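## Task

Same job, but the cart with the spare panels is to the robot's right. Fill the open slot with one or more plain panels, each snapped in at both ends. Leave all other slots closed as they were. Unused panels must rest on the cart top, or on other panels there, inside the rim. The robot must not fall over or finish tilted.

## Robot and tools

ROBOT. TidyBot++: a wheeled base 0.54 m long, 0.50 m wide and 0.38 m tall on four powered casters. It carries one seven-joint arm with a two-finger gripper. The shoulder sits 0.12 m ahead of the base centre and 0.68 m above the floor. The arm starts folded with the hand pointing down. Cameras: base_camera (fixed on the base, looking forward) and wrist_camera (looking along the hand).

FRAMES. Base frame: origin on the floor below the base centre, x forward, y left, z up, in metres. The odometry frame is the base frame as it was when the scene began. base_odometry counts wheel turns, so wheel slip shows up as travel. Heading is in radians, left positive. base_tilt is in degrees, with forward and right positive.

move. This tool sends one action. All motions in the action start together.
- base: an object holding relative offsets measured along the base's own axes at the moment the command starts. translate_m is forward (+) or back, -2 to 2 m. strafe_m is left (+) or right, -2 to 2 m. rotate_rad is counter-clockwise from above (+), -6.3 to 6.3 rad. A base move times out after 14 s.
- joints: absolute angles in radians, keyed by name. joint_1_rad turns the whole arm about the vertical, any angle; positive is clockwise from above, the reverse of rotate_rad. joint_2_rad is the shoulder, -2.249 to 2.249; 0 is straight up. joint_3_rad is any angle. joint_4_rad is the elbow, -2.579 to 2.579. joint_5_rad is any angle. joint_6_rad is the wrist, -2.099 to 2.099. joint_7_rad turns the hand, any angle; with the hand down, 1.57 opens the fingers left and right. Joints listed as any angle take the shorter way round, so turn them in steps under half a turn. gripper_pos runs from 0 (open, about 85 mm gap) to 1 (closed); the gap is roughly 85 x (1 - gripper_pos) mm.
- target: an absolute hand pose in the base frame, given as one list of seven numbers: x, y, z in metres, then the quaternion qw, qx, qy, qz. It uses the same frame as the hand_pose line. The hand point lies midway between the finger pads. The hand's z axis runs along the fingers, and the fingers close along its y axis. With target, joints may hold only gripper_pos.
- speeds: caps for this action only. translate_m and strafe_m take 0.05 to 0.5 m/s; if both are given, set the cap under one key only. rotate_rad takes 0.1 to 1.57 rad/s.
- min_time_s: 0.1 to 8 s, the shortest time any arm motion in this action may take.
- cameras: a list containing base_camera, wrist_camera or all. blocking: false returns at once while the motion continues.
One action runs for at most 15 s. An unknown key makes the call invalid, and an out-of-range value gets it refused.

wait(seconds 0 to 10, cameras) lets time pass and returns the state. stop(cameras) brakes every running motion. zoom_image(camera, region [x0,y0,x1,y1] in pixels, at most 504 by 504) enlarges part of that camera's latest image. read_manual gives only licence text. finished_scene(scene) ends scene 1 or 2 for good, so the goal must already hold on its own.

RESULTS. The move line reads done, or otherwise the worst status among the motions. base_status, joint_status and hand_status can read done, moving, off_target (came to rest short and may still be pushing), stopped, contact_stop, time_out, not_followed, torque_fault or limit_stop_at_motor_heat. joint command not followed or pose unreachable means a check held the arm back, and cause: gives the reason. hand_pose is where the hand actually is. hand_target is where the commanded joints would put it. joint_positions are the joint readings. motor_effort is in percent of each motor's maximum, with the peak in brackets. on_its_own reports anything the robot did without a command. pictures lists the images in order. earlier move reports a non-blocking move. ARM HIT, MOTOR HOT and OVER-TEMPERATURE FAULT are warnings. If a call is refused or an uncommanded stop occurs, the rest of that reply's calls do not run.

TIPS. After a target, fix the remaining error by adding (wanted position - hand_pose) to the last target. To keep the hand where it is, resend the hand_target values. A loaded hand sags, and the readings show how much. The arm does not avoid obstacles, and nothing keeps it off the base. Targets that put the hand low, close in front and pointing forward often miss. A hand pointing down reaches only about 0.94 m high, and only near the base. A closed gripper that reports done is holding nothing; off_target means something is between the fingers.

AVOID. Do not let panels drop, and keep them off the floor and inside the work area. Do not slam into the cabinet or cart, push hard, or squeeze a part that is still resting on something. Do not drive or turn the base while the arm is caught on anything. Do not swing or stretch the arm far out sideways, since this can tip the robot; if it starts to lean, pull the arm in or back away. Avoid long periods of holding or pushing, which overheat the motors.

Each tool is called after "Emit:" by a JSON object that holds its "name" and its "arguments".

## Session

Emit:
{"name": "move", "arguments": {"cameras": ["all"]}}

Scene clock: 0.00 s.
base_odometry: x=+0.000 y=+0.000 heading=+0.000
base_tilt: forward=+0.3 right=-0.4
base_status: not commanded
joint_positions: joint_1_rad=-0.005 joint_2_rad=-0.366 joint_3_rad=+3.182 joint_4_rad=-2.547 joint_5_rad=-0.007 joint_6_rad=-0.870 joint_7_rad=+1.620 gripper_pos=+0.000
joint_status: not commanded
motor_effort: joint_1_rad=+0 joint_2_rad=-1 joint_3_rad=+0 joint_4_rad=+11 joint_5_rad=+1 joint_6_rad=+2 joint_7_rad=+0
hand_pose: x=+0.2544 y=+0.0001 z=+0.5846 quat_wxyz=(-0.008, +0.999, +0.006, +0.045) (m; base frame)
hand_target: x=+0.2539 y=+0.0001 z=+0.5843 quat_wxyz=(-0.008, +0.999, +0.006, +0.044) (m; base frame)
hand_status: not commanded
pictures: base_camera, wrist_camera
camera_calibration:
wrist_camera: T_world_to_cam=[[0.0213441, -0.999605, -0.0182959, 0.00386188], [-0.996858, -0.0198821, -0.0766738, 0.353918], [0.0762797, 0.019875, -0.996888, 0.700332], [0, 0, 0, 1]] pos_world=[0.299302, -0.00302212, 0.725359]

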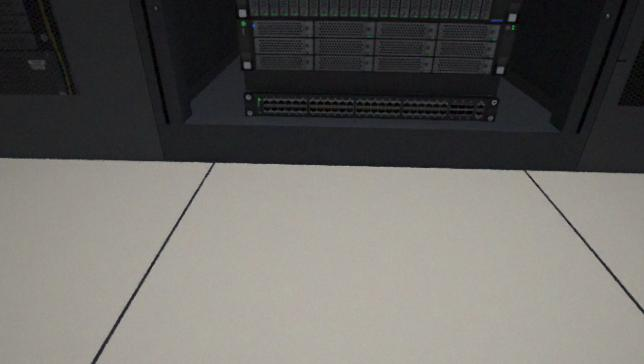

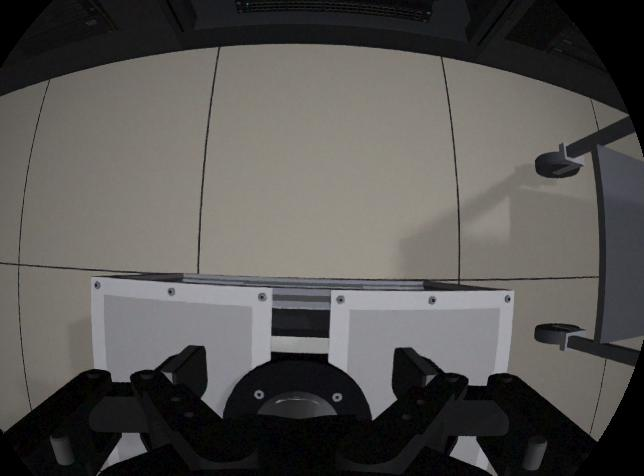

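Emit:
{"name": "move", "arguments": {"joints": {"joint_1_rad": 0.0, "joint_2_rad": -0.292, "joint_3_rad": 3.14, "joint_4_rad": -1.618, "joint_5_rad": 0.0, "joint_6_rad": -0.178, "joint_7_rad": 3.158}, "min_time_s": 3, "cameras": ["wrist_camera"]}}

Scene clock: 11.27 s.
move: done
base_odometry: x=+0.000 y=+0.000 heading=+0.000
base_tilt: forward=+0.3 right=-0.5
base_status: not commanded
joint_positions: joint_1_rad=-0.005 joint_2_rad=-0.313 joint_3_rad=+3.165 joint_4_rad=-1.634 joint_5_rad=-0.007 joint_6_rad=-0.259 joint_7_rad=+3.115 gripper_pos=+0.000
joint_status: all done
motor_effort: joint_1_rad=+0(2) joint_2_rad=-9(10) joint_3_rad=+0(1) joint_4_rad=+19(20) joint_5_rad=+1(3) joint_6_rad=+9(9) joint_7_rad=-1(2)
hand_pose: x=+0.6057 y=-0.0102 z=+1.1570 quat_wxyz=(+0.491, +0.516, +0.488, +0.504) (m; base frame)
hand_target: x=+0.6134 y=+0.0023 z=+1.1817 quat_wxyz=(+0.520, +0.479, +0.487, +0.512) (m; base frame)
hand_status: not commanded
pictures: wrist_camera
camera_calibration:
wrist_camera: T_world_to_cam=[[0.0121251, -0.0321749, 0.999409, -1.1655], [-0.0296792, -0.999053, -0.0318034, 0.100076], [0.999486, -0.0292761, -0.0130686, -0.453569], [0, 0, 0, 1]] pos_world=[0.470438, 0.0492031, 1.16206]

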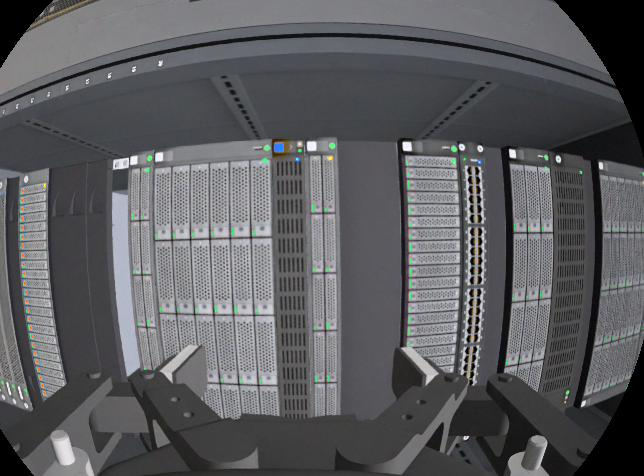

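Emit:
{"name": "zoom_image", "arguments": {"camera": "wrist_camera", "region": [20, 130, 240, 330]}}

Emit:
{"name": "zoom_image", "arguments": {"camera": "wrist_camera", "region": [270, 120, 520, 360]}}

Scaled by 2.291.

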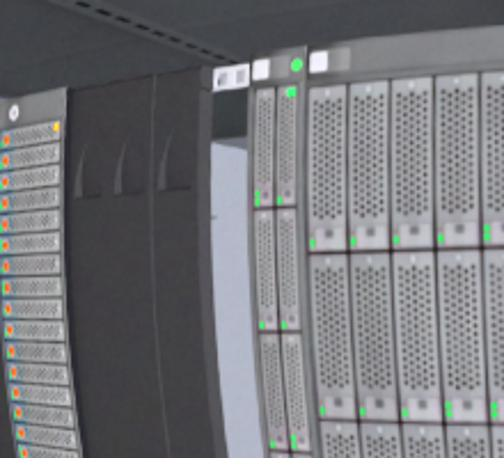

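Scaled by 2.016.

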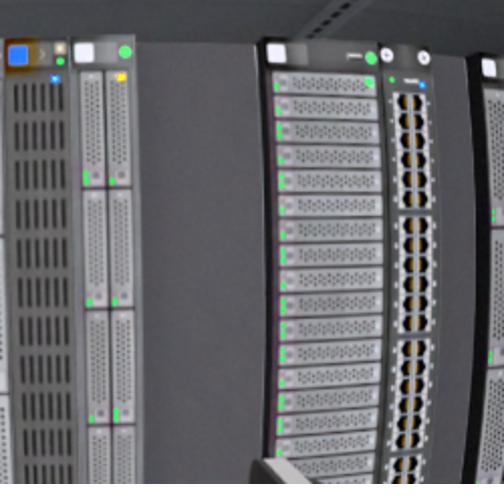

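Emit:
{"name": "zoom_image", "arguments": {"camera": "wrist_camera", "region": [300, 120, 440, 220]}}

Emit:
{"name": "zoom_image", "arguments": {"camera": "wrist_camera", "region": [40, 140, 170, 240]}}

Scaled by 3.600.

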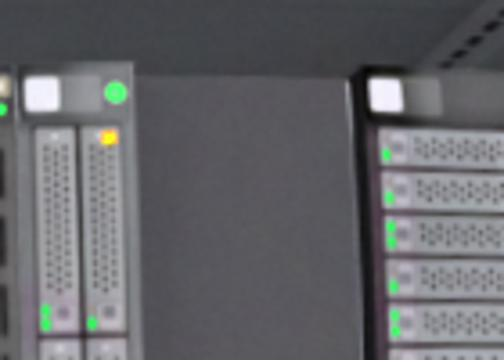

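Scaled by 3.877.

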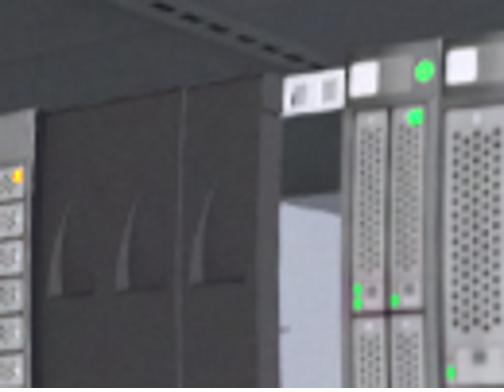

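Emit:
{"name": "move", "arguments": {"joints": {"joint_1_rad": 0.0, "joint_2_rad": 0.38, "joint_3_rad": 3.113, "joint_4_rad": -0.511, "joint_5_rad": 0.0, "joint_6_rad": -1.983, "joint_7_rad": 1.507}, "min_time_s": 3.5, "base": {"rotate_rad": -1.59}, "speeds": {"rotate_rad": 0.6}}}

Emit:
{"name": "move", "arguments": {"base": {"strafe_m": 0.33}, "speeds": {"strafe_m": 0.25}, "cameras": ["all"]}}

Scene clock: 40.27 s.
move: done
base_odometry: x=+0.000 y=+0.000 heading=-1.590
base_tilt: forward=+0.3 right=-0.5
base_status: done
joint_positions: joint_1_rad=-0.003 joint_2_rad=+0.346 joint_3_rad=+3.136 joint_4_rad=-0.532 joint_5_rad=-0.007 joint_6_rad=-1.905 joint_7_rad=+1.550 gripper_pos=+0.000
joint_status: all done
motor_effort: joint_1_rad=+0(3) joint_2_rad=-24(26) joint_3_rad=-1(2) joint_4_rad=+13(20) joint_5_rad=+1(2) joint_6_rad=+3(10) joint_7_rad=-1(2)
hand_pose: x=+0.6127 y=+0.0070 z=+0.9868 quat_wxyz=(-0.007, +0.984, -0.005, +0.178) (m; base frame)
hand_target: x=+0.6014 y=+0.0111 z=+0.9701 quat_wxyz=(-0.011, +0.991, -0.019, +0.133) (m; base frame)
hand_status: not commanded
pictures: none

Scene clock: 42.47 s.
move: done
base_odometry: x=+0.330 y=-0.006 heading=-1.591
base_tilt: forward=+0.3 right=-0.4
base_status: done
joint_positions: joint_1_rad=-0.003 joint_2_rad=+0.346 joint_3_rad=+3.132 joint_4_rad=-0.532 joint_5_rad=-0.007 joint_6_rad=-1.907 joint_7_rad=+1.549 gripper_pos=+0.000
joint_status: not commanded
motor_effort: joint_1_rad=+0(3) joint_2_rad=-24(25) joint_3_rad=+0(1) joint_4_rad=+13(13) joint_5_rad=+1(2) joint_6_rad=+3(4) joint_7_rad=+0(1)
hand_pose: x=+0.6121 y=+0.0084 z=+0.9866 quat_wxyz=(-0.008, +0.984, -0.003, +0.177) (m; base frame)
hand_target: x=+0.6014 y=+0.0111 z=+0.9701 quat_wxyz=(-0.011, +0.991, -0.019, +0.133) (m; base frame)
hand_status: not commanded
pictures: base_camera, wrist_camera
camera_calibration:
wrist_camera: T_world_to_cam=[[0.00549712, -0.999851, -0.0163378, 0.0196927], [-0.941858, 0.000312223, -0.336011, 0.963467], [0.335966, 0.017235, -0.941716, 0.860332], [0, 0, 0, 1]] pos_world=[0.618298, 0.00456117, 1.13425]

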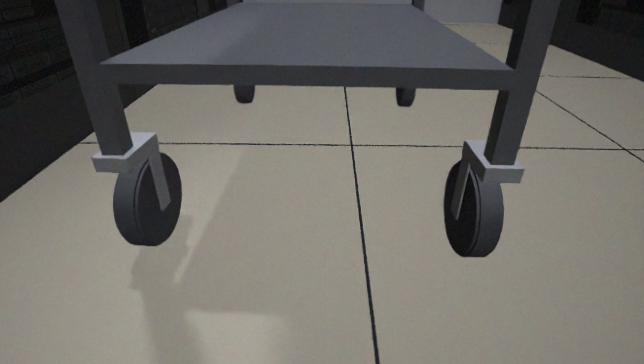

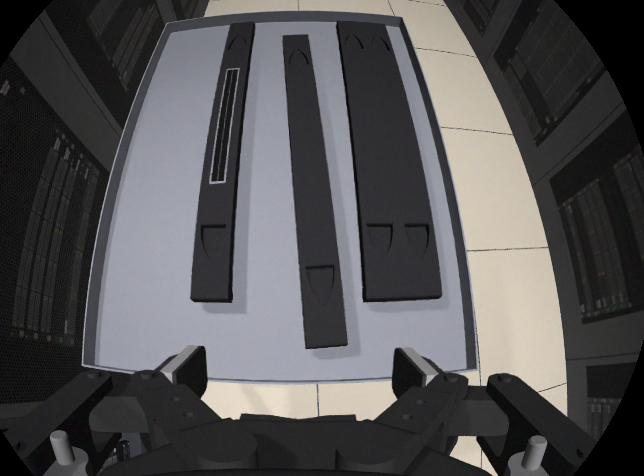

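Emit:
{"name": "move", "arguments": {"base": {"translate_m": 0.24, "strafe_m": -0.035}, "speeds": {"translate_m": 0.2}, "joints": {"joint_1_rad": -0.10, "gripper_pos": 0.27}, "cameras": ["all"]}}

Scene clock: 58.47 s.
move: done
base_odometry: x=+0.290 y=-0.246 heading=-1.591
base_tilt: forward=+0.4 right=-0.5
base_status: done
joint_positions: joint_1_rad=-0.084 joint_2_rad=+0.357 joint_3_rad=+3.130 joint_4_rad=-0.530 joint_5_rad=-0.007 joint_6_rad=-1.911 joint_7_rad=+1.549 gripper_pos=+0.270
joint_status: all done
motor_effort: joint_1_rad=+0(3) joint_2_rad=-24(27) joint_3_rad=+0(1) joint_4_rad=+13(14) joint_5_rad=+1(2) joint_6_rad=+3(4) joint_7_rad=+0(1)
hand_pose: x=+0.6122 y=+0.0488 z=+0.9816 quat_wxyz=(-0.015, +0.985, +0.037, +0.170) (m; base frame)
hand_target: x=+0.5979 y=+0.0592 z=+0.9701 quat_wxyz=(-0.018, +0.991, +0.030, +0.132) (m; base frame)
hand_status: not commanded
pictures: base_camera, wrist_camera
camera_calibration:
wrist_camera: T_world_to_cam=[[0.0870249, -0.996061, -0.0170231, 0.0105415], [-0.942854, -0.0768352, -0.324225, 0.954705], [0.32164, 0.044266, -0.945827, 0.866353], [0, 0, 0, 1]] pos_world=[0.620577, 0.045505, 1.12914]

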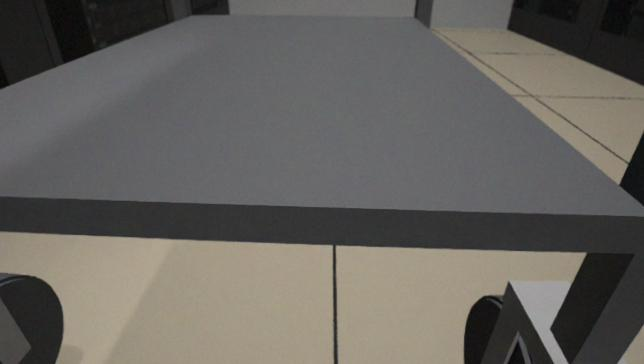

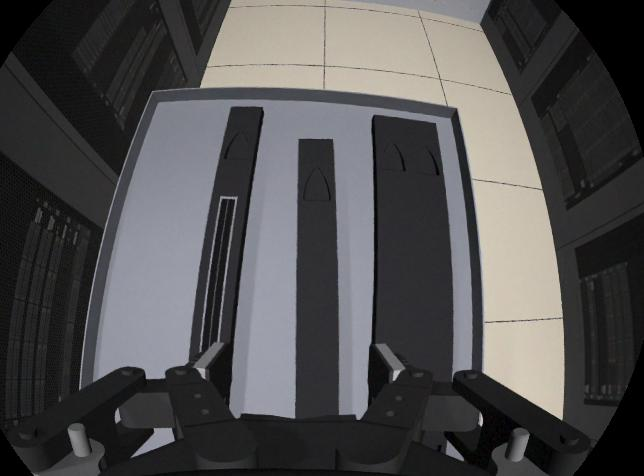

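Emit:
{"name": "move", "arguments": {"base": {"strafe_m": -0.0145}, "speeds": {"strafe_m": 0.05}, "joints": {"gripper_pos": 0.3}}}

Emit:
{"name": "move", "arguments": {"joints": {"joint_2_rad": 0.435, "joint_4_rad": -0.942, "joint_6_rad": -1.565}, "min_time_s": 3, "cameras": ["wrist_camera"]}}

Scene clock: 72.10 s.
move: done
base_odometry: x=+0.276 y=-0.246 heading=-1.590
base_tilt: forward=+0.3 right=-0.5
base_status: done
joint_positions: joint_1_rad=-0.085 joint_2_rad=+0.357 joint_3_rad=+3.130 joint_4_rad=-0.530 joint_5_rad=-0.007 joint_6_rad=-1.911 joint_7_rad=+1.549 gripper_pos=+0.300
joint_status: all done
motor_effort: joint_1_rad=+1(2) joint_2_rad=-25(26) joint_3_rad=+0(1) joint_4_rad=+13(14) joint_5_rad=+1(2) joint_6_rad=+2(3) joint_7_rad=+0(1)
hand_pose: x=+0.6121 y=+0.0497 z=+0.9816 quat_wxyz=(-0.015, +0.985, +0.038, +0.171) (m; base frame)
hand_target: x=+0.5979 y=+0.0592 z=+0.9701 quat_wxyz=(-0.018, +0.991, +0.030, +0.132) (m; base frame)
hand_status: not commanded
pictures: none

Scene clock: 75.43 s.
move: done
base_odometry: x=+0.276 y=-0.246 heading=-1.590
base_tilt: forward=+0.4 right=-0.4
base_status: not commanded
joint_positions: joint_1_rad=-0.085 joint_2_rad=+0.398 joint_3_rad=+3.130 joint_4_rad=-0.911 joint_5_rad=-0.007 joint_6_rad=-1.640 joint_7_rad=+1.549 gripper_pos=+0.300
joint_status: all done
motor_effort: joint_1_rad=+0(2) joint_2_rad=-28(29) joint_3_rad=+0(1) joint_4_rad=+15(16) joint_5_rad=+1(2) joint_6_rad=+1(4) joint_7_rad=-1(1)
hand_pose: x=+0.6424 y=+0.0531 z=+0.8455 quat_wxyz=(-0.011, +0.995, +0.037, +0.096) (m; base frame)
hand_target: x=+0.6619 y=+0.0684 z=+0.8190 quat_wxyz=(-0.015, +0.995, +0.030, +0.099) (m; base frame)
hand_status: not commanded
pictures: wrist_camera
camera_calibration:
wrist_camera: T_world_to_cam=[[0.0849341, -0.99624, -0.0170884, 0.0112996], [-0.980729, -0.0805587, -0.177989, 0.840354], [0.175943, 0.0318764, -0.983884, 0.854244], [0, 0, 0, 1]] pos_world=[0.672902, 0.0517247, 0.990243]

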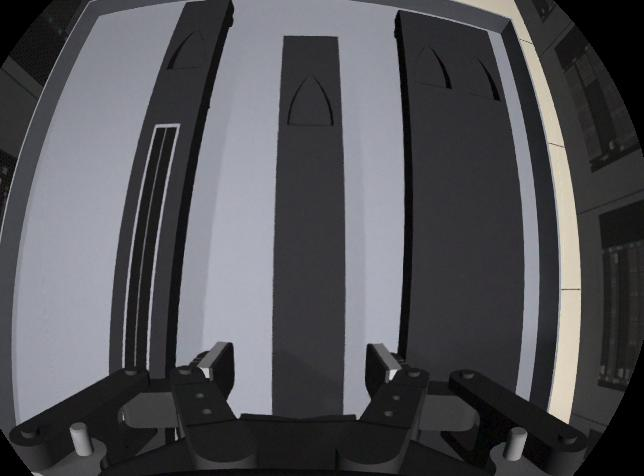

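Emit:
{"name": "move", "arguments": {"base": {"strafe_m": -0.005}, "speeds": {"strafe_m": 0.05}, "joints": {"joint_4_rad": -1.06, "joint_6_rad": -1.455}, "min_time_s": 2.5, "cameras": ["wrist_camera"]}}

Scene clock: 85.47 s.
move: done
base_odometry: x=+0.271 y=-0.246 heading=-1.590
base_tilt: forward=+0.3 right=-0.5
base_status: done
joint_positions: joint_1_rad=-0.087 joint_2_rad=+0.398 joint_3_rad=+3.130 joint_4_rad=-1.027 joint_5_rad=-0.007 joint_6_rad=-1.530 joint_7_rad=+1.549 gripper_pos=+0.300
joint_status: all done
motor_effort: joint_1_rad=+0(3) joint_2_rad=-28(29) joint_3_rad=+0(2) joint_4_rad=+15(16) joint_5_rad=+1(2) joint_6_rad=+1(2) joint_7_rad=+0(1)
hand_pose: x=+0.6480 y=+0.0550 z=+0.8094 quat_wxyz=(-0.011, +0.995, +0.038, +0.093) (m; base frame)
hand_target: x=+0.6643 y=+0.0692 z=+0.7818 quat_wxyz=(-0.015, +0.995, +0.030, +0.095) (m; base frame)
hand_status: not commanded
pictures: wrist_camera
camera_calibration:
wrist_camera: T_world_to_cam=[[0.0864241, -0.996106, -0.0174135, 0.0113286], [-0.981623, -0.0821565, -0.172237, 0.835439], [0.170136, 0.031979, -0.984902, 0.822263], [0, 0, 0, 1]] pos_world=[0.679211, 0.0536262, 0.953939]

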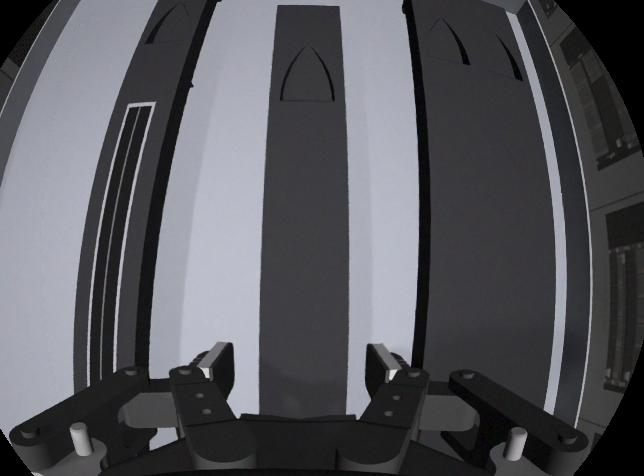

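Emit:
{"name": "move", "arguments": {"base": {"translate_m": -0.005, "strafe_m": -0.002}, "speeds": {"translate_m": 0.05}, "joints": {"joint_4_rad": -1.076}, "min_time_s": 1}}

Emit:
{"name": "move", "arguments": {"joints": {"gripper_pos": 0.62}}}

Scene clock: 98.83 s.
move: done
base_odometry: x=+0.269 y=-0.241 heading=-1.590
base_tilt: forward=+0.4 right=-0.5
base_status: done
joint_positions: joint_1_rad=-0.087 joint_2_rad=+0.401 joint_3_rad=+3.130 joint_4_rad=-1.043 joint_5_rad=-0.007 joint_6_rad=-1.527 joint_7_rad=+1.549 gripper_pos=+0.300
joint_status: all done
motor_effort: joint_1_rad=+0(2) joint_2_rad=-28(32) joint_3_rad=+0(1) joint_4_rad=+16(16) joint_5_rad=+0(2) joint_6_rad=+1(3) joint_7_rad=+0(1)
hand_pose: x=+0.6451 y=+0.0547 z=+0.8025 quat_wxyz=(-0.011, +0.996, +0.038, +0.085) (m; base frame)
hand_target: x=+0.6598 y=+0.0687 z=+0.7759 quat_wxyz=(-0.014, +0.996, +0.030, +0.087) (m; base frame)
hand_status: not commanded
pictures: none

Scene clock: 99.53 s.
move: off_target
base_odometry: x=+0.269 y=-0.241 heading=-1.590
base_tilt: forward=+0.4 right=-0.4
base_status: not commanded
joint_positions: joint_1_rad=-0.087 joint_2_rad=+0.400 joint_3_rad=+3.130 joint_4_rad=-1.043 joint_5_rad=-0.007 joint_6_rad=-1.526 joint_7_rad=+1.548 gripper_pos=+0.565
joint_status: gripper_pos off_target (ended at +0.565, target +0.620)
motor_effort: joint_1_rad=+0(2) joint_2_rad=-24(28) joint_3_rad=+0(0) joint_4_rad=+13(16) joint_5_rad=+1(2) joint_6_rad=+1(2) joint_7_rad=-1(1)
hand_pose: x=+0.6451 y=+0.0547 z=+0.8031 quat_wxyz=(-0.011, +0.996, +0.038, +0.086) (m; base frame)
hand_target: x=+0.6598 y=+0.0687 z=+0.7759 quat_wxyz=(-0.014, +0.996, +0.030, +0.087) (m; base frame)
hand_status: not commanded
pictures: none

Emit:
{"name": "move", "arguments": {"joints": {"gripper_pos": 0.42}}}

Emit:
{"name": "move", "arguments": {"joints": {"joint_4_rad": -1.005}, "min_time_s": 1}}

Emit:
{"name": "move", "arguments": {"joints": {"gripper_pos": 0.62}}}

Scene clock: 103.20 s.
move: done
base_odometry: x=+0.269 y=-0.241 heading=-1.590
base_tilt: forward=+0.3 right=-0.5
base_status: not commanded
joint_positions: joint_1_rad=-0.087 joint_2_rad=+0.407 joint_3_rad=+3.130 joint_4_rad=-1.050 joint_5_rad=-0.007 joint_6_rad=-1.526 joint_7_rad=+1.548 gripper_pos=+0.420
joint_status: all done
motor_effort: joint_1_rad=+0(2) joint_2_rad=-28(29) joint_3_rad=+0(1) joint_4_rad=+15(16) joint_5_rad=+2(2) joint_6_rad=+2(2) joint_7_rad=-1(1)
hand_pose: x=+0.6442 y=+0.0547 z=+0.7969 quat_wxyz=(-0.011, +0.996, +0.037, +0.079) (m; base frame)
hand_target: x=+0.6598 y=+0.0687 z=+0.7759 quat_wxyz=(-0.014, +0.996, +0.030, +0.087) (m; base frame)
hand_status: not commanded
pictures: none

Scene clock: 104.47 s.
move: done
base_odometry: x=+0.269 y=-0.241 heading=-1.590
base_tilt: forward=+0.4 right=-0.5
base_status: not commanded
joint_positions: joint_1_rad=-0.087 joint_2_rad=+0.407 joint_3_rad=+3.130 joint_4_rad=-1.024 joint_5_rad=-0.007 joint_6_rad=-1.526 joint_7_rad=+1.548 gripper_pos=+0.420
joint_status: all done
motor_effort: joint_1_rad=+0(2) joint_2_rad=-28(29) joint_3_rad=+0(1) joint_4_rad=+16(16) joint_5_rad=+1(2) joint_6_rad=+1(2) joint_7_rad=+0(1)
hand_pose: x=+0.6510 y=+0.0553 z=+0.8061 quat_wxyz=(-0.012, +0.995, +0.037, +0.092) (m; base frame)
hand_target: x=+0.6792 y=+0.0708 z=+0.8027 quat_wxyz=(-0.018, +0.992, +0.030, +0.122) (m; base frame)
hand_status: not commanded
pictures: none

Scene clock: 105.10 s.
move: off_target
base_odometry: x=+0.269 y=-0.241 heading=-1.590
base_tilt: forward=+0.3 right=-0.5
base_status: not commanded
joint_positions: joint_1_rad=-0.087 joint_2_rad=+0.407 joint_3_rad=+3.130 joint_4_rad=-1.021 joint_5_rad=-0.007 joint_6_rad=-1.526 joint_7_rad=+1.548 gripper_pos=+0.572
joint_status: gripper_pos off_target (ended at +0.572, target +0.620)
motor_effort: joint_1_rad=+0(2) joint_2_rad=-29(30) joint_3_rad=+0(1) joint_4_rad=+16(16) joint_5_rad=+1(1) joint_6_rad=+1(2) joint_7_rad=-1(1)
hand_pose: x=+0.6518 y=+0.0554 z=+0.8070 quat_wxyz=(-0.012, +0.995, +0.037, +0.093) (m; base frame)
hand_target: x=+0.6792 y=+0.0708 z=+0.8027 quat_wxyz=(-0.018, +0.992, +0.030, +0.122) (m; base frame)
hand_status: not commanded
pictures: none

Emit:
{"name": "move", "arguments": {"joints": {"gripper_pos": 0.45}}}

Emit:
{"name": "move", "arguments": {"joints": {"joint_4_rad": -0.995}, "min_time_s": 1}}

Emit:
{"name": "move", "arguments": {"joints": {"gripper_pos": 0.63}}}

Scene clock: 108.90 s.
move: done
base_odometry: x=+0.269 y=-0.241 heading=-1.590
base_tilt: forward=+0.3 right=-0.4
base_status: not commanded
joint_positions: joint_1_rad=-0.087 joint_2_rad=+0.407 joint_3_rad=+3.130 joint_4_rad=-1.021 joint_5_rad=-0.007 joint_6_rad=-1.526 joint_7_rad=+1.548 gripper_pos=+0.450
joint_status: all done
motor_effort: joint_1_rad=+0(2) joint_2_rad=-28(29) joint_3_rad=+0(1) joint_4_rad=+15(16) joint_5_rad=+1(2) joint_6_rad=+1(2) joint_7_rad=+0(1)
hand_pose: x=+0.6518 y=+0.0554 z=+0.8070 quat_wxyz=(-0.012, +0.995, +0.037, +0.093) (m; base frame)
hand_target: x=+0.6792 y=+0.0708 z=+0.8027 quat_wxyz=(-0.018, +0.992, +0.030, +0.122) (m; base frame)
hand_status: not commanded
pictures: none

Scene clock: 110.20 s.
move: done
base_odometry: x=+0.269 y=-0.241 heading=-1.590
base_tilt: forward=+0.3 right=-0.4
base_status: not commanded
joint_positions: joint_1_rad=-0.087 joint_2_rad=+0.407 joint_3_rad=+3.130 joint_4_rad=-1.017 joint_5_rad=-0.007 joint_6_rad=-1.526 joint_7_rad=+1.548 gripper_pos=+0.450
joint_status: all done
motor_effort: joint_1_rad=+1(2) joint_2_rad=-28(29) joint_3_rad=+0(1) joint_4_rad=+16(17) joint_5_rad=+1(1) joint_6_rad=+1(2) joint_7_rad=+0(1)
hand_pose: x=+0.6529 y=+0.0555 z=+0.8085 quat_wxyz=(-0.012, +0.995, +0.037, +0.095) (m; base frame)
hand_target: x=+0.6818 y=+0.0711 z=+0.8066 quat_wxyz=(-0.018, +0.991, +0.030, +0.127) (m; base frame)
hand_status: not commanded
pictures: none

Scene clock: 110.80 s.
move: off_target
base_odometry: x=+0.269 y=-0.241 heading=-1.590
base_tilt: forward=+0.4 right=-0.4
base_status: not commanded
joint_positions: joint_1_rad=-0.087 joint_2_rad=+0.408 joint_3_rad=+3.130 joint_4_rad=-1.014 joint_5_rad=-0.007 joint_6_rad=-1.526 joint_7_rad=+1.548 gripper_pos=+0.578
joint_status: gripper_pos off_target (ended at +0.578, target +0.630)
motor_effort: joint_1_rad=+0(1) joint_2_rad=-29(30) joint_3_rad=-1(1) joint_4_rad=+16(16) joint_5_rad=+1(1) joint_6_rad=+2(2) joint_7_rad=+0(1)
hand_pose: x=+0.6537 y=+0.0555 z=+0.8094 quat_wxyz=(-0.012, +0.995, +0.037, +0.096) (m; base frame)
hand_target: x=+0.6818 y=+0.0711 z=+0.8066 quat_wxyz=(-0.018, +0.991, +0.030, +0.127) (m; base frame)
hand_status: not commanded
pictures: none

Emit:
{"name": "move", "arguments": {"joints": {"gripper_pos": 0.48}}}

Emit:
{"name": "move", "arguments": {"joints": {"joint_4_rad": -0.988}, "min_time_s": 1}}

Emit:
{"name": "move", "arguments": {"joints": {"gripper_pos": 0.64}}}

Scene clock: 113.90 s.
move: done
base_odometry: x=+0.269 y=-0.241 heading=-1.590
base_tilt: forward=+0.4 right=-0.5
base_status: not commanded
joint_positions: joint_1_rad=-0.087 joint_2_rad=+0.408 joint_3_rad=+3.130 joint_4_rad=-1.014 joint_5_rad=-0.007 joint_6_rad=-1.526 joint_7_rad=+1.548 gripper_pos=+0.480
joint_status: all done
motor_effort: joint_1_rad=+1(1) joint_2_rad=-28(29) joint_3_rad=+0(1) joint_4_rad=+16(16) joint_5_rad=+1(2) joint_6_rad=+1(2) joint_7_rad=+0(1)
hand_pose: x=+0.6537 y=+0.0555 z=+0.8094 quat_wxyz=(-0.012, +0.995, +0.037, +0.096) (m; base frame)
hand_target: x=+0.6818 y=+0.0711 z=+0.8066 quat_wxyz=(-0.018, +0.991, +0.030, +0.127) (m; base frame)
hand_status: not commanded
pictures: none

Scene clock: 115.20 s.
move: done
base_odometry: x=+0.269 y=-0.241 heading=-1.590
base_tilt: forward=+0.4 right=-0.5
base_status: not commanded
joint_positions: joint_1_rad=-0.087 joint_2_rad=+0.408 joint_3_rad=+3.130 joint_4_rad=-1.010 joint_5_rad=-0.007 joint_6_rad=-1.526 joint_7_rad=+1.548 gripper_pos=+0.480
joint_status: all done
motor_effort: joint_1_rad=+0(2) joint_2_rad=-28(29) joint_3_rad=+0(1) joint_4_rad=+16(16) joint_5_rad=+0(1) joint_6_rad=+1(2) joint_7_rad=+0(1)
hand_pose: x=+0.6547 y=+0.0556 z=+0.8108 quat_wxyz=(-0.012, +0.994, +0.037, +0.098) (m; base frame)
hand_target: x=+0.6835 y=+0.0713 z=+0.8094 quat_wxyz=(-0.018, +0.991, +0.030, +0.130) (m; base frame)
hand_status: not commanded
pictures: none

Scene clock: 115.80 s.
move: off_target
base_odometry: x=+0.269 y=-0.241 heading=-1.590
base_tilt: forward=+0.4 right=-0.4
base_status: not commanded
joint_positions: joint_1_rad=-0.087 joint_2_rad=+0.408 joint_3_rad=+3.130 joint_4_rad=-1.007 joint_5_rad=-0.007 joint_6_rad=-1.526 joint_7_rad=+1.548 gripper_pos=+0.592
joint_status: gripper_pos off_target (ended at +0.592, target +0.640)
motor_effort: joint_1_rad=+1(1) joint_2_rad=-29(29) joint_3_rad=+0(1) joint_4_rad=+16(17) joint_5_rad=+1(1) joint_6_rad=+2(2) joint_7_rad=+0(1)
hand_pose: x=+0.6557 y=+0.0557 z=+0.8119 quat_wxyz=(-0.012, +0.994, +0.037, +0.100) (m; base frame)
hand_target: x=+0.6835 y=+0.0713 z=+0.8094 quat_wxyz=(-0.018, +0.991, +0.030, +0.130) (m; base frame)
hand_status: not commanded
pictures: none

Emit:
{"name": "move", "arguments": {"joints": {"gripper_pos": 0.50}}}

Emit:
{"name": "move", "arguments": {"joints": {"joint_4_rad": -1.042}, "min_time_s": 1}}

Emit:
{"name": "move", "arguments": {"joints": {"gripper_pos": 0.64}}}

Scene clock: 119.77 s.
move: done
base_odometry: x=+0.269 y=-0.241 heading=-1.590
base_tilt: forward=+0.4 right=-0.4
base_status: not commanded
joint_positions: joint_1_rad=-0.087 joint_2_rad=+0.408 joint_3_rad=+3.130 joint_4_rad=-1.007 joint_5_rad=-0.007 joint_6_rad=-1.526 joint_7_rad=+1.548 gripper_pos=+0.500
joint_status: all done
motor_effort: joint_1_rad=+0(1) joint_2_rad=-28(30) joint_3_rad=+0(1) joint_4_rad=+16(16) joint_5_rad=+1(2) joint_6_rad=+1(2) joint_7_rad=+0(1)
hand_pose: x=+0.6557 y=+0.0557 z=+0.8119 quat_wxyz=(-0.012, +0.994, +0.037, +0.100) (m; base frame)
hand_target: x=+0.6835 y=+0.0713 z=+0.8094 quat_wxyz=(-0.018, +0.991, +0.030, +0.130) (m; base frame)
hand_status: not commanded
pictures: none

Scene clock: 121.07 s.
move: done
base_odometry: x=+0.269 y=-0.241 heading=-1.590
base_tilt: forward=+0.3 right=-0.5
base_status: not commanded
joint_positions: joint_1_rad=-0.087 joint_2_rad=+0.408 joint_3_rad=+3.130 joint_4_rad=-1.012 joint_5_rad=-0.007 joint_6_rad=-1.526 joint_7_rad=+1.548 gripper_pos=+0.500
joint_status: all done
motor_effort: joint_1_rad=+1(2) joint_2_rad=-28(29) joint_3_rad=+0(1) joint_4_rad=+15(16) joint_5_rad=+1(1) joint_6_rad=+2(2) joint_7_rad=+0(1)
hand_pose: x=+0.6544 y=+0.0556 z=+0.8099 quat_wxyz=(-0.012, +0.994, +0.037, +0.097) (m; base frame)
hand_target: x=+0.6693 y=+0.0697 z=+0.7886 quat_wxyz=(-0.016, +0.994, +0.030, +0.104) (m; base frame)
hand_status: not commanded
pictures: none

Scene clock: 121.63 s.
move: off_target
base_odometry: x=+0.269 y=-0.241 heading=-1.590
base_tilt: forward=+0.4 right=-0.5
base_status: not commanded
joint_positions: joint_1_rad=-0.087 joint_2_rad=+0.407 joint_3_rad=+3.130 joint_4_rad=-1.013 joint_5_rad=-0.007 joint_6_rad=-1.525 joint_7_rad=+1.548 gripper_pos=+0.584
joint_status: gripper_pos off_target (ended at +0.584, target +0.640)
motor_effort: joint_1_rad=+0(1) joint_2_rad=-25(29) joint_3_rad=-1(1) joint_4_rad=+14(16) joint_5_rad=+1(2) joint_6_rad=+1(2) joint_7_rad=+0(1)
hand_pose: x=+0.6542 y=+0.0556 z=+0.8107 quat_wxyz=(-0.012, +0.994, +0.037, +0.098) (m; base frame)
hand_target: x=+0.6693 y=+0.0697 z=+0.7886 quat_wxyz=(-0.016, +0.994, +0.030, +0.104) (m; base frame)
hand_status: not commanded
pictures: none

Emit:
{"name": "move", "arguments": {"joints": {"gripper_pos": 0.78}}}

Emit:
{"name": "move", "arguments": {"joints": {"joint_2_rad": 0.235, "joint_6_rad": -1.765}, "min_time_s": 4, "cameras": ["wrist_camera"]}}

Scene clock: 126.43 s.
move: off_target
base_odometry: x=+0.269 y=-0.241 heading=-1.590
base_tilt: forward=+0.4 right=-0.5
base_status: not commanded
joint_positions: joint_1_rad=-0.087 joint_2_rad=+0.407 joint_3_rad=+3.130 joint_4_rad=-1.013 joint_5_rad=-0.007 joint_6_rad=-1.525 joint_7_rad=+1.548 gripper_pos=+0.584
joint_status: gripper_pos off_target (ended at +0.584, target +0.780)
motor_effort: joint_1_rad=+1(1) joint_2_rad=-26(26) joint_3_rad=+0(1) joint_4_rad=+13(14) joint_5_rad=+0(1) joint_6_rad=+2(2) joint_7_rad=-1(1)
hand_pose: x=+0.6542 y=+0.0556 z=+0.8107 quat_wxyz=(-0.012, +0.994, +0.037, +0.098) (m; base frame)
hand_target: x=+0.6693 y=+0.0697 z=+0.7886 quat_wxyz=(-0.016, +0.994, +0.030, +0.104) (m; base frame)
hand_status: not commanded
pictures: none

Scene clock: 130.73 s.
move: done
base_odometry: x=+0.269 y=-0.241 heading=-1.590
base_tilt: forward=+0.4 right=-0.4
base_status: not commanded
joint_positions: joint_1_rad=-0.087 joint_2_rad=+0.251 joint_3_rad=+3.130 joint_4_rad=-1.014 joint_5_rad=-0.007 joint_6_rad=-1.692 joint_7_rad=+1.548 gripper_pos=+0.584
joint_status: all done
motor_effort: joint_1_rad=+1(2) joint_2_rad=-24(31) joint_3_rad=+0(1) joint_4_rad=+15(16) joint_5_rad=+1(2) joint_6_rad=+2(3) joint_7_rad=+0(1)
hand_pose: x=+0.5777 y=+0.0484 z=+0.8779 quat_wxyz=(-0.011, +0.995, +0.038, +0.091) (m; base frame)
hand_target: x=+0.5450 y=+0.0548 z=+0.8724 quat_wxyz=(-0.008, +0.998, +0.032, +0.049) (m; base frame)
hand_status: not commanded
pictures: wrist_camera
camera_calibration:
wrist_camera: T_world_to_cam=[[0.087355, -0.996054, -0.015647, 0.0099129], [-0.981973, -0.0834558, -0.169601, 0.775671], [0.167626, 0.0301804, -0.985389, 0.903835], [0, 0, 0, 1]] pos_world=[0.609316, 0.0473299, 1.02234]

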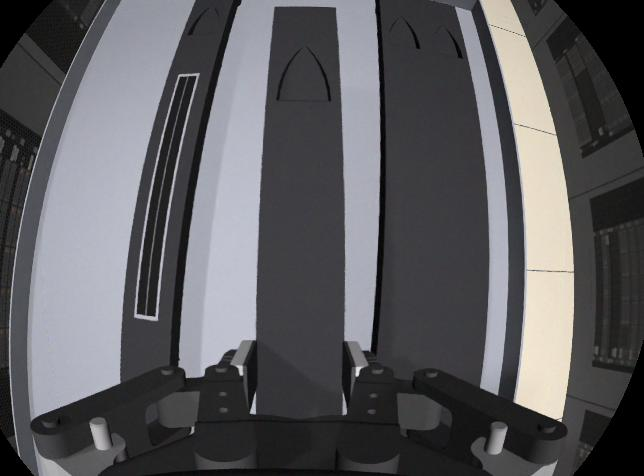

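Emit:
{"name": "move", "arguments": {"joints": {"joint_2_rad": 0.13, "joint_6_rad": -1.85}, "min_time_s": 2.5, "base": {"translate_m": -0.35}, "speeds": {"translate_m": 0.15}, "cameras": ["wrist_camera"]}}

Emit:
{"name": "move", "arguments": {"base": {"strafe_m": -0.37}, "speeds": {"strafe_m": 0.25}}}

Emit:
{"name": "move", "arguments": {"base": {"rotate_rad": 1.59}, "speeds": {"rotate_rad": 0.6}, "cameras": ["wrist_camera"]}}

Scene clock: 147.17 s.
move: done
base_odometry: x=+0.275 y=+0.109 heading=-1.590
base_tilt: forward=+0.3 right=-0.5
base_status: done
joint_positions: joint_1_rad=-0.087 joint_2_rad=+0.133 joint_3_rad=+3.130 joint_4_rad=-1.015 joint_5_rad=-0.007 joint_6_rad=-1.781 joint_7_rad=+1.548 gripper_pos=+0.584
joint_status: all done
motor_effort: joint_1_rad=+1(2) joint_2_rad=-20(27) joint_3_rad=+0(1) joint_4_rad=+15(16) joint_5_rad=+1(2) joint_6_rad=+1(3) joint_7_rad=+0(1)
hand_pose: x=+0.5249 y=+0.0434 z=+0.9237 quat_wxyz=(-0.011, +0.994, +0.039, +0.106) (m; base frame)
hand_target: x=+0.4968 y=+0.0493 z=+0.9121 quat_wxyz=(-0.008, +0.998, +0.032, +0.059) (m; base frame)
hand_status: not commanded
pictures: wrist_camera
camera_calibration:
wrist_camera: T_world_to_cam=[[0.0886392, -0.99596, -0.0143571, 0.0084433], [-0.976567, -0.0840572, -0.198121, 0.754763], [0.196114, 0.0315819, -0.980072, 0.937997], [0, 0, 0, 1]] pos_world=[0.552374, 0.0422287, 1.06896]

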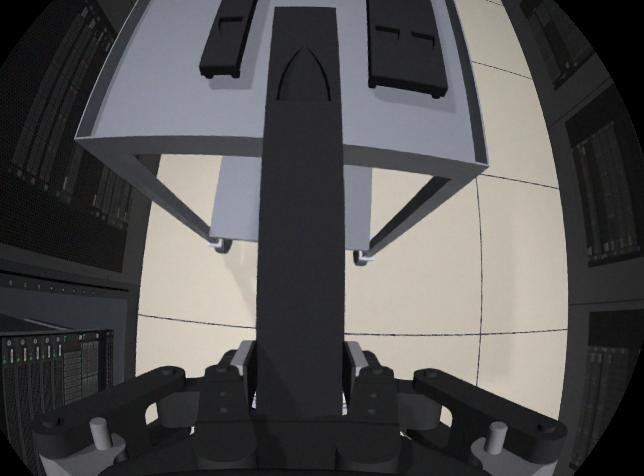

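Scene clock: 149.53 s.
move: done
base_odometry: x=-0.095 y=+0.117 heading=-1.590
base_tilt: forward=+0.3 right=-0.5
base_status: done
joint_positions: joint_1_rad=-0.088 joint_2_rad=+0.133 joint_3_rad=+3.129 joint_4_rad=-1.015 joint_5_rad=-0.007 joint_6_rad=-1.781 joint_7_rad=+1.548 gripper_pos=+0.584
joint_status: not commanded
motor_effort: joint_1_rad=+0(3) joint_2_rad=-20(20) joint_3_rad=+0(2) joint_4_rad=+15(15) joint_5_rad=+1(2) joint_6_rad=+2(2) joint_7_rad=-1(1)
hand_pose: x=+0.5248 y=+0.0441 z=+0.9237 quat_wxyz=(-0.011, +0.994, +0.040, +0.106) (m; base frame)
hand_target: x=+0.4968 y=+0.0493 z=+0.9121 quat_wxyz=(-0.008, +0.998, +0.032, +0.059) (m; base frame)
hand_status: not commanded
pictures: none

Scene clock: 152.90 s.
move: done
base_odometry: x=-0.095 y=+0.117 heading=+0.000
base_tilt: forward=+0.3 right=-0.5
base_status: done
joint_positions: joint_1_rad=-0.090 joint_2_rad=+0.133 joint_3_rad=+3.126 joint_4_rad=-1.015 joint_5_rad=-0.007 joint_6_rad=-1.781 joint_7_rad=+1.548 gripper_pos=+0.584
joint_status: not commanded
motor_effort: joint_1_rad=+0(3) joint_2_rad=-19(20) joint_3_rad=+0(2) joint_4_rad=+15(15) joint_5_rad=+1(2) joint_6_rad=+1(2) joint_7_rad=-1(1)
hand_pose: x=+0.5245 y=+0.0460 z=+0.9237 quat_wxyz=(-0.011, +0.993, +0.042, +0.106) (m; base frame)
hand_target: x=+0.4968 y=+0.0493 z=+0.9121 quat_wxyz=(-0.008, +0.998, +0.032, +0.059) (m; base frame)
hand_status: not commanded
pictures: wrist_camera
camera_calibration:
wrist_camera: T_world_to_cam=[[0.0952599, -0.995341, -0.014882, 0.00805066], [-0.976015, -0.0904496, -0.198022, 0.754482], [0.195753, 0.0333887, -0.980085, 0.938119], [0, 0, 0, 1]] pos_world=[0.551979, 0.0449332, 1.06896]

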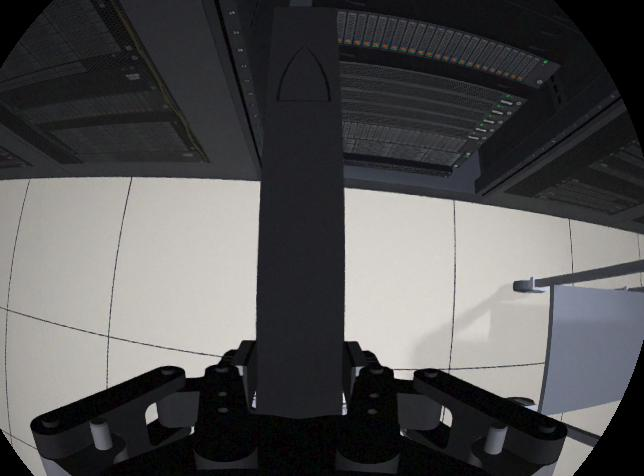

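Emit:
{"name": "move", "arguments": {"joints": {"joint_1_rad": -0.17, "joint_2_rad": 0.19, "joint_3_rad": 3.164, "joint_4_rad": -2.275, "joint_6_rad": 0.93, "joint_7_rad": 3.163}, "min_time_s": 6, "cameras": ["wrist_camera"]}}

Scene clock: 169.93 s.
move: done
base_odometry: x=-0.095 y=+0.117 heading=+0.000
base_tilt: forward=+0.3 right=-0.5
base_status: not commanded
joint_positions: joint_1_rad=-0.142 joint_2_rad=+0.161 joint_3_rad=+3.139 joint_4_rad=-2.250 joint_5_rad=-0.007 joint_6_rad=+0.840 joint_7_rad=+3.121 gripper_pos=+0.584
joint_status: all done
motor_effort: joint_1_rad=+0(2) joint_2_rad=-20(24) joint_3_rad=+0(1) joint_4_rad=+15(20) joint_5_rad=+1(2) joint_6_rad=+9(11) joint_7_rad=-1(2)
hand_pose: x=+0.7016 y=+0.0845 z=+0.8631 quat_wxyz=(+0.457, +0.471, +0.527, +0.540) (m; base frame)
hand_target: x=+0.6999 y=+0.0887 z=+0.8610 quat_wxyz=(+0.477, +0.447, +0.532, +0.539) (m; base frame)
hand_status: not commanded
pictures: wrist_camera
camera_calibration:
wrist_camera: T_world_to_cam=[[0.00534583, -0.0167449, 0.999846, -0.866742], [0.125545, -0.991937, -0.0172837, 0.0661455], [0.992074, 0.125618, -0.00320049, -0.566853], [0, 0, 0, 1]] pos_world=[0.558689, 0.122306, 0.865937]

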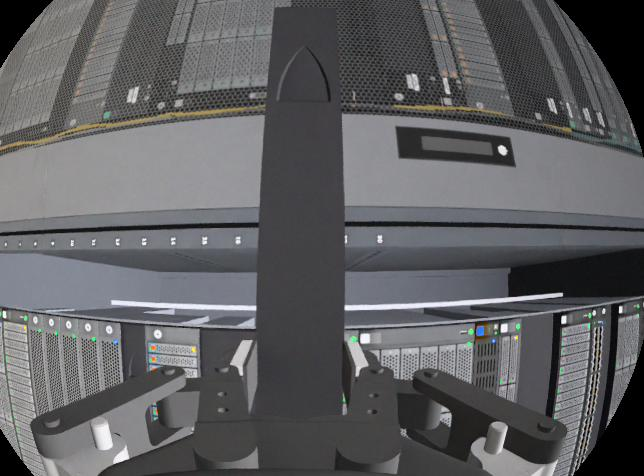

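Emit:
{"name": "move", "arguments": {"base": {"strafe_m": -0.24}, "speeds": {"strafe_m": 0.2}, "cameras": ["all"]}}

Scene clock: 176.03 s.
move: done
base_odometry: x=-0.095 y=-0.123 heading=+0.001
base_tilt: forward=+0.3 right=-0.4
base_status: done
joint_positions: joint_1_rad=-0.151 joint_2_rad=+0.162 joint_3_rad=+3.147 joint_4_rad=-2.250 joint_5_rad=-0.007 joint_6_rad=+0.842 joint_7_rad=+3.121 gripper_pos=+0.584
joint_status: not commanded
motor_effort: joint_1_rad=+0(2) joint_2_rad=-21(21) joint_3_rad=+0(1) joint_4_rad=+15(16) joint_5_rad=+1(2) joint_6_rad=+10(10) joint_7_rad=+0(1)
hand_pose: x=+0.7017 y=+0.0854 z=+0.8629 quat_wxyz=(+0.457, +0.470, +0.528, +0.540) (m; base frame)
hand_target: x=+0.6999 y=+0.0887 z=+0.8610 quat_wxyz=(+0.477, +0.447, +0.532, +0.539) (m; base frame)
hand_status: not commanded
pictures: base_camera, wrist_camera
camera_calibration:
wrist_camera: T_world_to_cam=[[0.00465494, -0.015115, 0.999875, -0.866269], [0.126547, -0.991838, -0.0155827, 0.0647772], [0.99195, 0.126604, -0.00270418, -0.567522], [0, 0, 0, 1]] pos_world=[0.558788, 0.123005, 0.865635]

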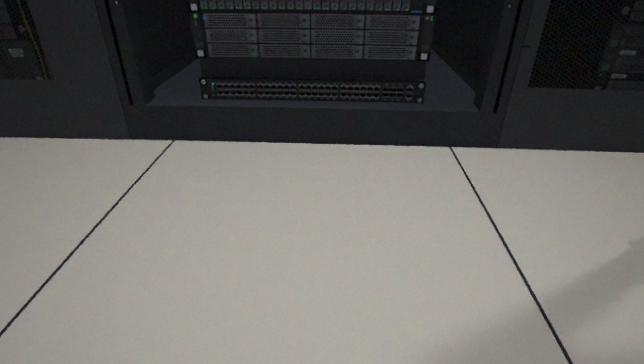

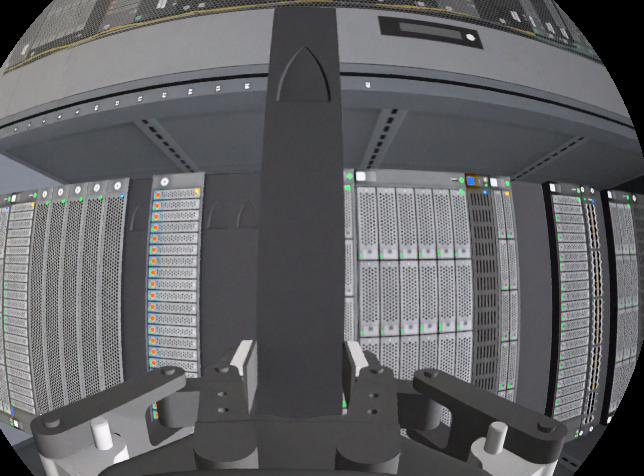

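Emit:
{"name": "move", "arguments": {"base": {"translate_m": 0.19}, "speeds": {"translate_m": 0.15}, "cameras": ["wrist_camera"]}}

Scene clock: 181.77 s.
move: done
base_odometry: x=+0.096 y=-0.124 heading=+0.000
base_tilt: forward=+0.4 right=-0.4
base_status: done
joint_positions: joint_1_rad=-0.151 joint_2_rad=+0.170 joint_3_rad=+3.147 joint_4_rad=-2.251 joint_5_rad=-0.007 joint_6_rad=+0.843 joint_7_rad=+3.121 gripper_pos=+0.584
joint_status: not commanded
motor_effort: joint_1_rad=+0(2) joint_2_rad=-21(23) joint_3_rad=+0(1) joint_4_rad=+15(16) joint_5_rad=+1(1) joint_6_rad=+10(11) joint_7_rad=-1(1)
hand_pose: x=+0.7027 y=+0.0856 z=+0.8578 quat_wxyz=(+0.455, +0.472, +0.530, +0.537) (m; base frame)
hand_target: x=+0.6999 y=+0.0887 z=+0.8610 quat_wxyz=(+0.477, +0.447, +0.532, +0.539) (m; base frame)
hand_status: not commanded
pictures: wrist_camera
camera_calibration:
wrist_camera: T_world_to_cam=[[0.012852, -0.0137847, 0.999822, -0.866989], [0.126421, -0.991859, -0.0152999, 0.0646168], [0.991893, 0.126595, -0.0110047, -0.561371], [0, 0, 0, 1]] pos_world=[0.559794, 0.123206, 0.861646]

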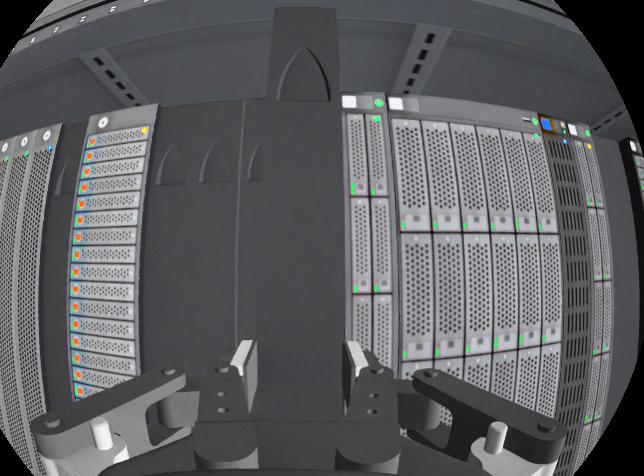

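Emit:
{"name": "zoom_image", "arguments": {"camera": "wrist_camera", "region": [140, 90, 260, 210]}}

Emit:
{"name": "zoom_image", "arguments": {"camera": "wrist_camera", "region": [250, 0, 370, 120]}}

Emit:
{"name": "zoom_image", "arguments": {"camera": "wrist_camera", "region": [330, 80, 450, 200]}}

Emit:
{"name": "zoom_image", "arguments": {"camera": "wrist_camera", "region": [220, 220, 360, 360]}}

Scaled by 4.200.

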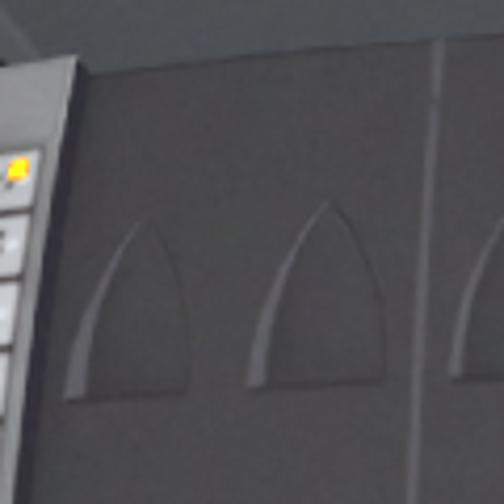

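Scaled by 4.200.

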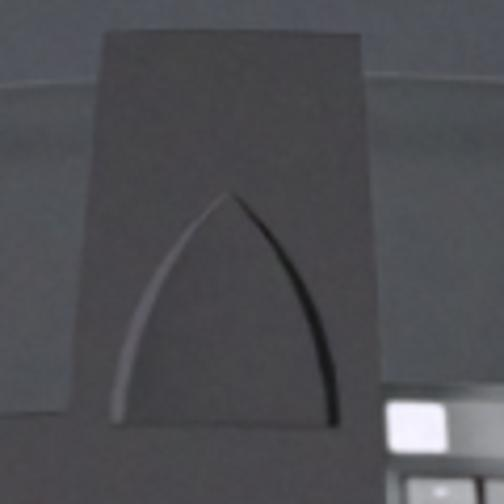

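Scaled by 4.200.

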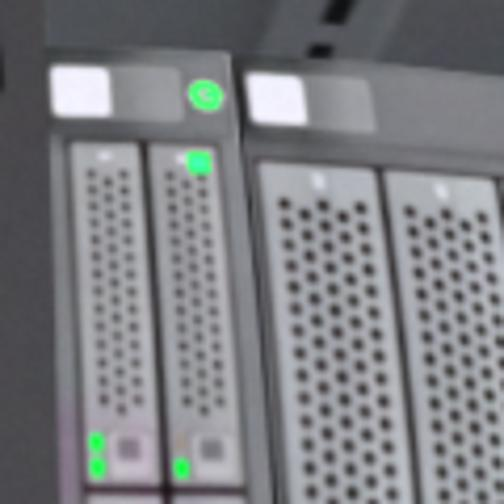

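Scaled by 3.600.

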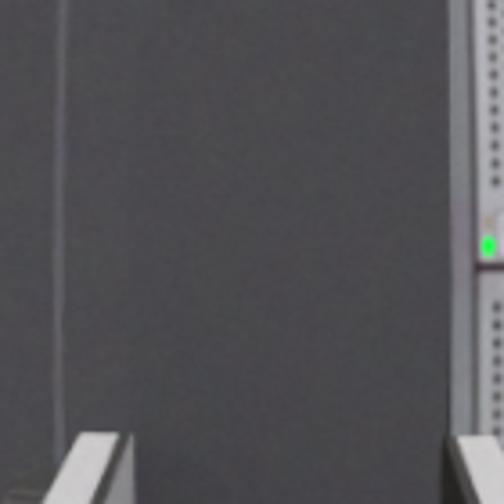

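Emit:
{"name": "zoom_image", "arguments": {"camera": "wrist_camera", "region": [340, 220, 460, 340]}}

Emit:
{"name": "zoom_image", "arguments": {"camera": "wrist_camera", "region": [80, 220, 200, 340]}}

Scaled by 4.200.

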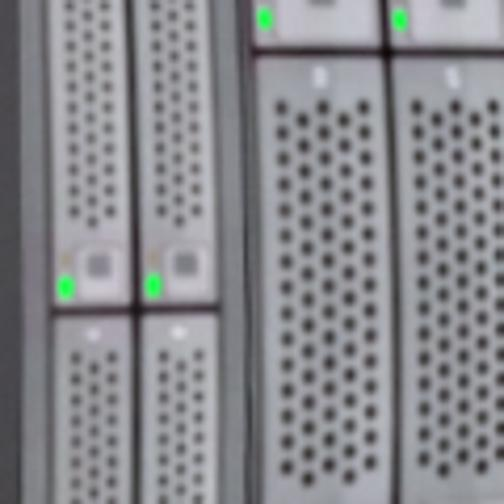

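Scaled by 4.200.

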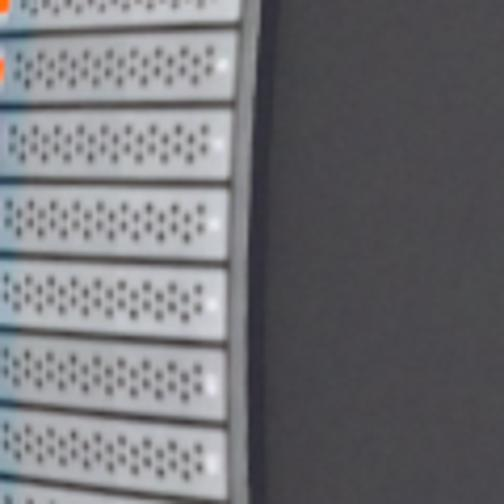

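Emit:
{"name": "zoom_image", "arguments": {"camera": "wrist_camera", "region": [360, 90, 430, 160]}}

Emit:
{"name": "zoom_image", "arguments": {"camera": "wrist_camera", "region": [360, 180, 430, 250]}}

Emit:
{"name": "zoom_image", "arguments": {"camera": "wrist_camera", "region": [360, 270, 430, 340]}}

Scaled by 7.200.

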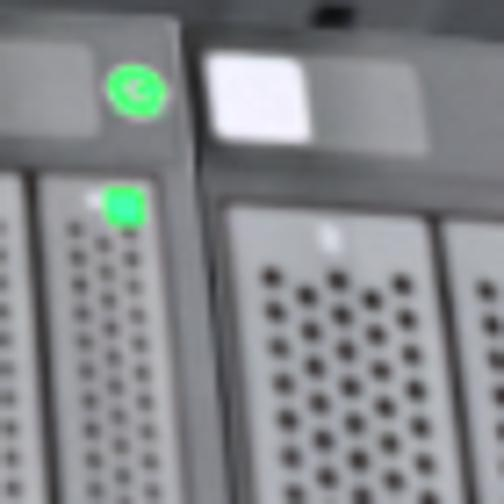

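Scaled by 7.200.

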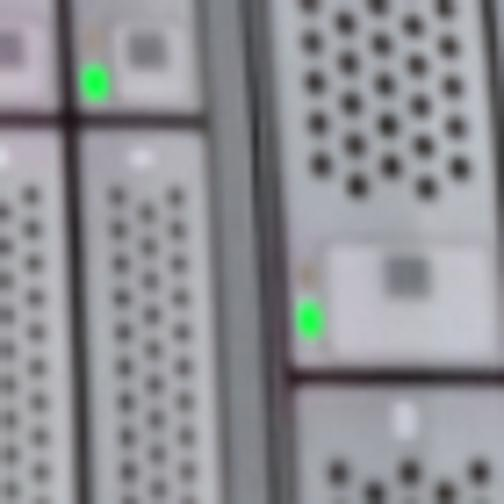

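Scaled by 7.200.

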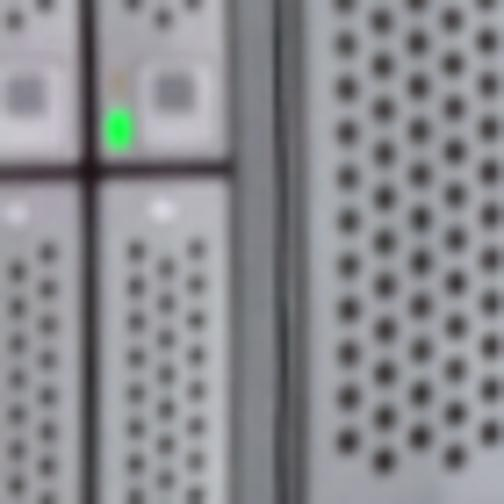

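Emit:
{"name": "move", "arguments": {"joints": {"joint_2_rad": 0.136, "joint_7_rad": 3.193}, "min_time_s": 1.5, "base": {"strafe_m": -0.016}, "speeds": {"strafe_m": 0.05}}}

Scene clock: 242.43 s.
move: done
base_odometry: x=+0.096 y=-0.140 heading=+0.001
base_tilt: forward=+0.3 right=-0.5
base_status: done
joint_positions: joint_1_rad=-0.152 joint_2_rad=+0.155 joint_3_rad=+3.148 joint_4_rad=-2.251 joint_5_rad=-0.007 joint_6_rad=+0.844 joint_7_rad=+3.151 gripper_pos=+0.584
joint_status: all done
motor_effort: joint_1_rad=+1(2) joint_2_rad=-20(22) joint_3_rad=+0(2) joint_4_rad=+16(16) joint_5_rad=+1(2) joint_6_rad=+9(10) joint_7_rad=+0(2)
hand_pose: x=+0.7000 y=+0.0856 z=+0.8668 quat_wxyz=(+0.467, +0.460, +0.533, +0.535) (m; base frame)
hand_target: x=+0.6895 y=+0.0870 z=+0.8924 quat_wxyz=(+0.497, +0.426, +0.523, +0.546) (m; base frame)
hand_status: not commanded
pictures: none


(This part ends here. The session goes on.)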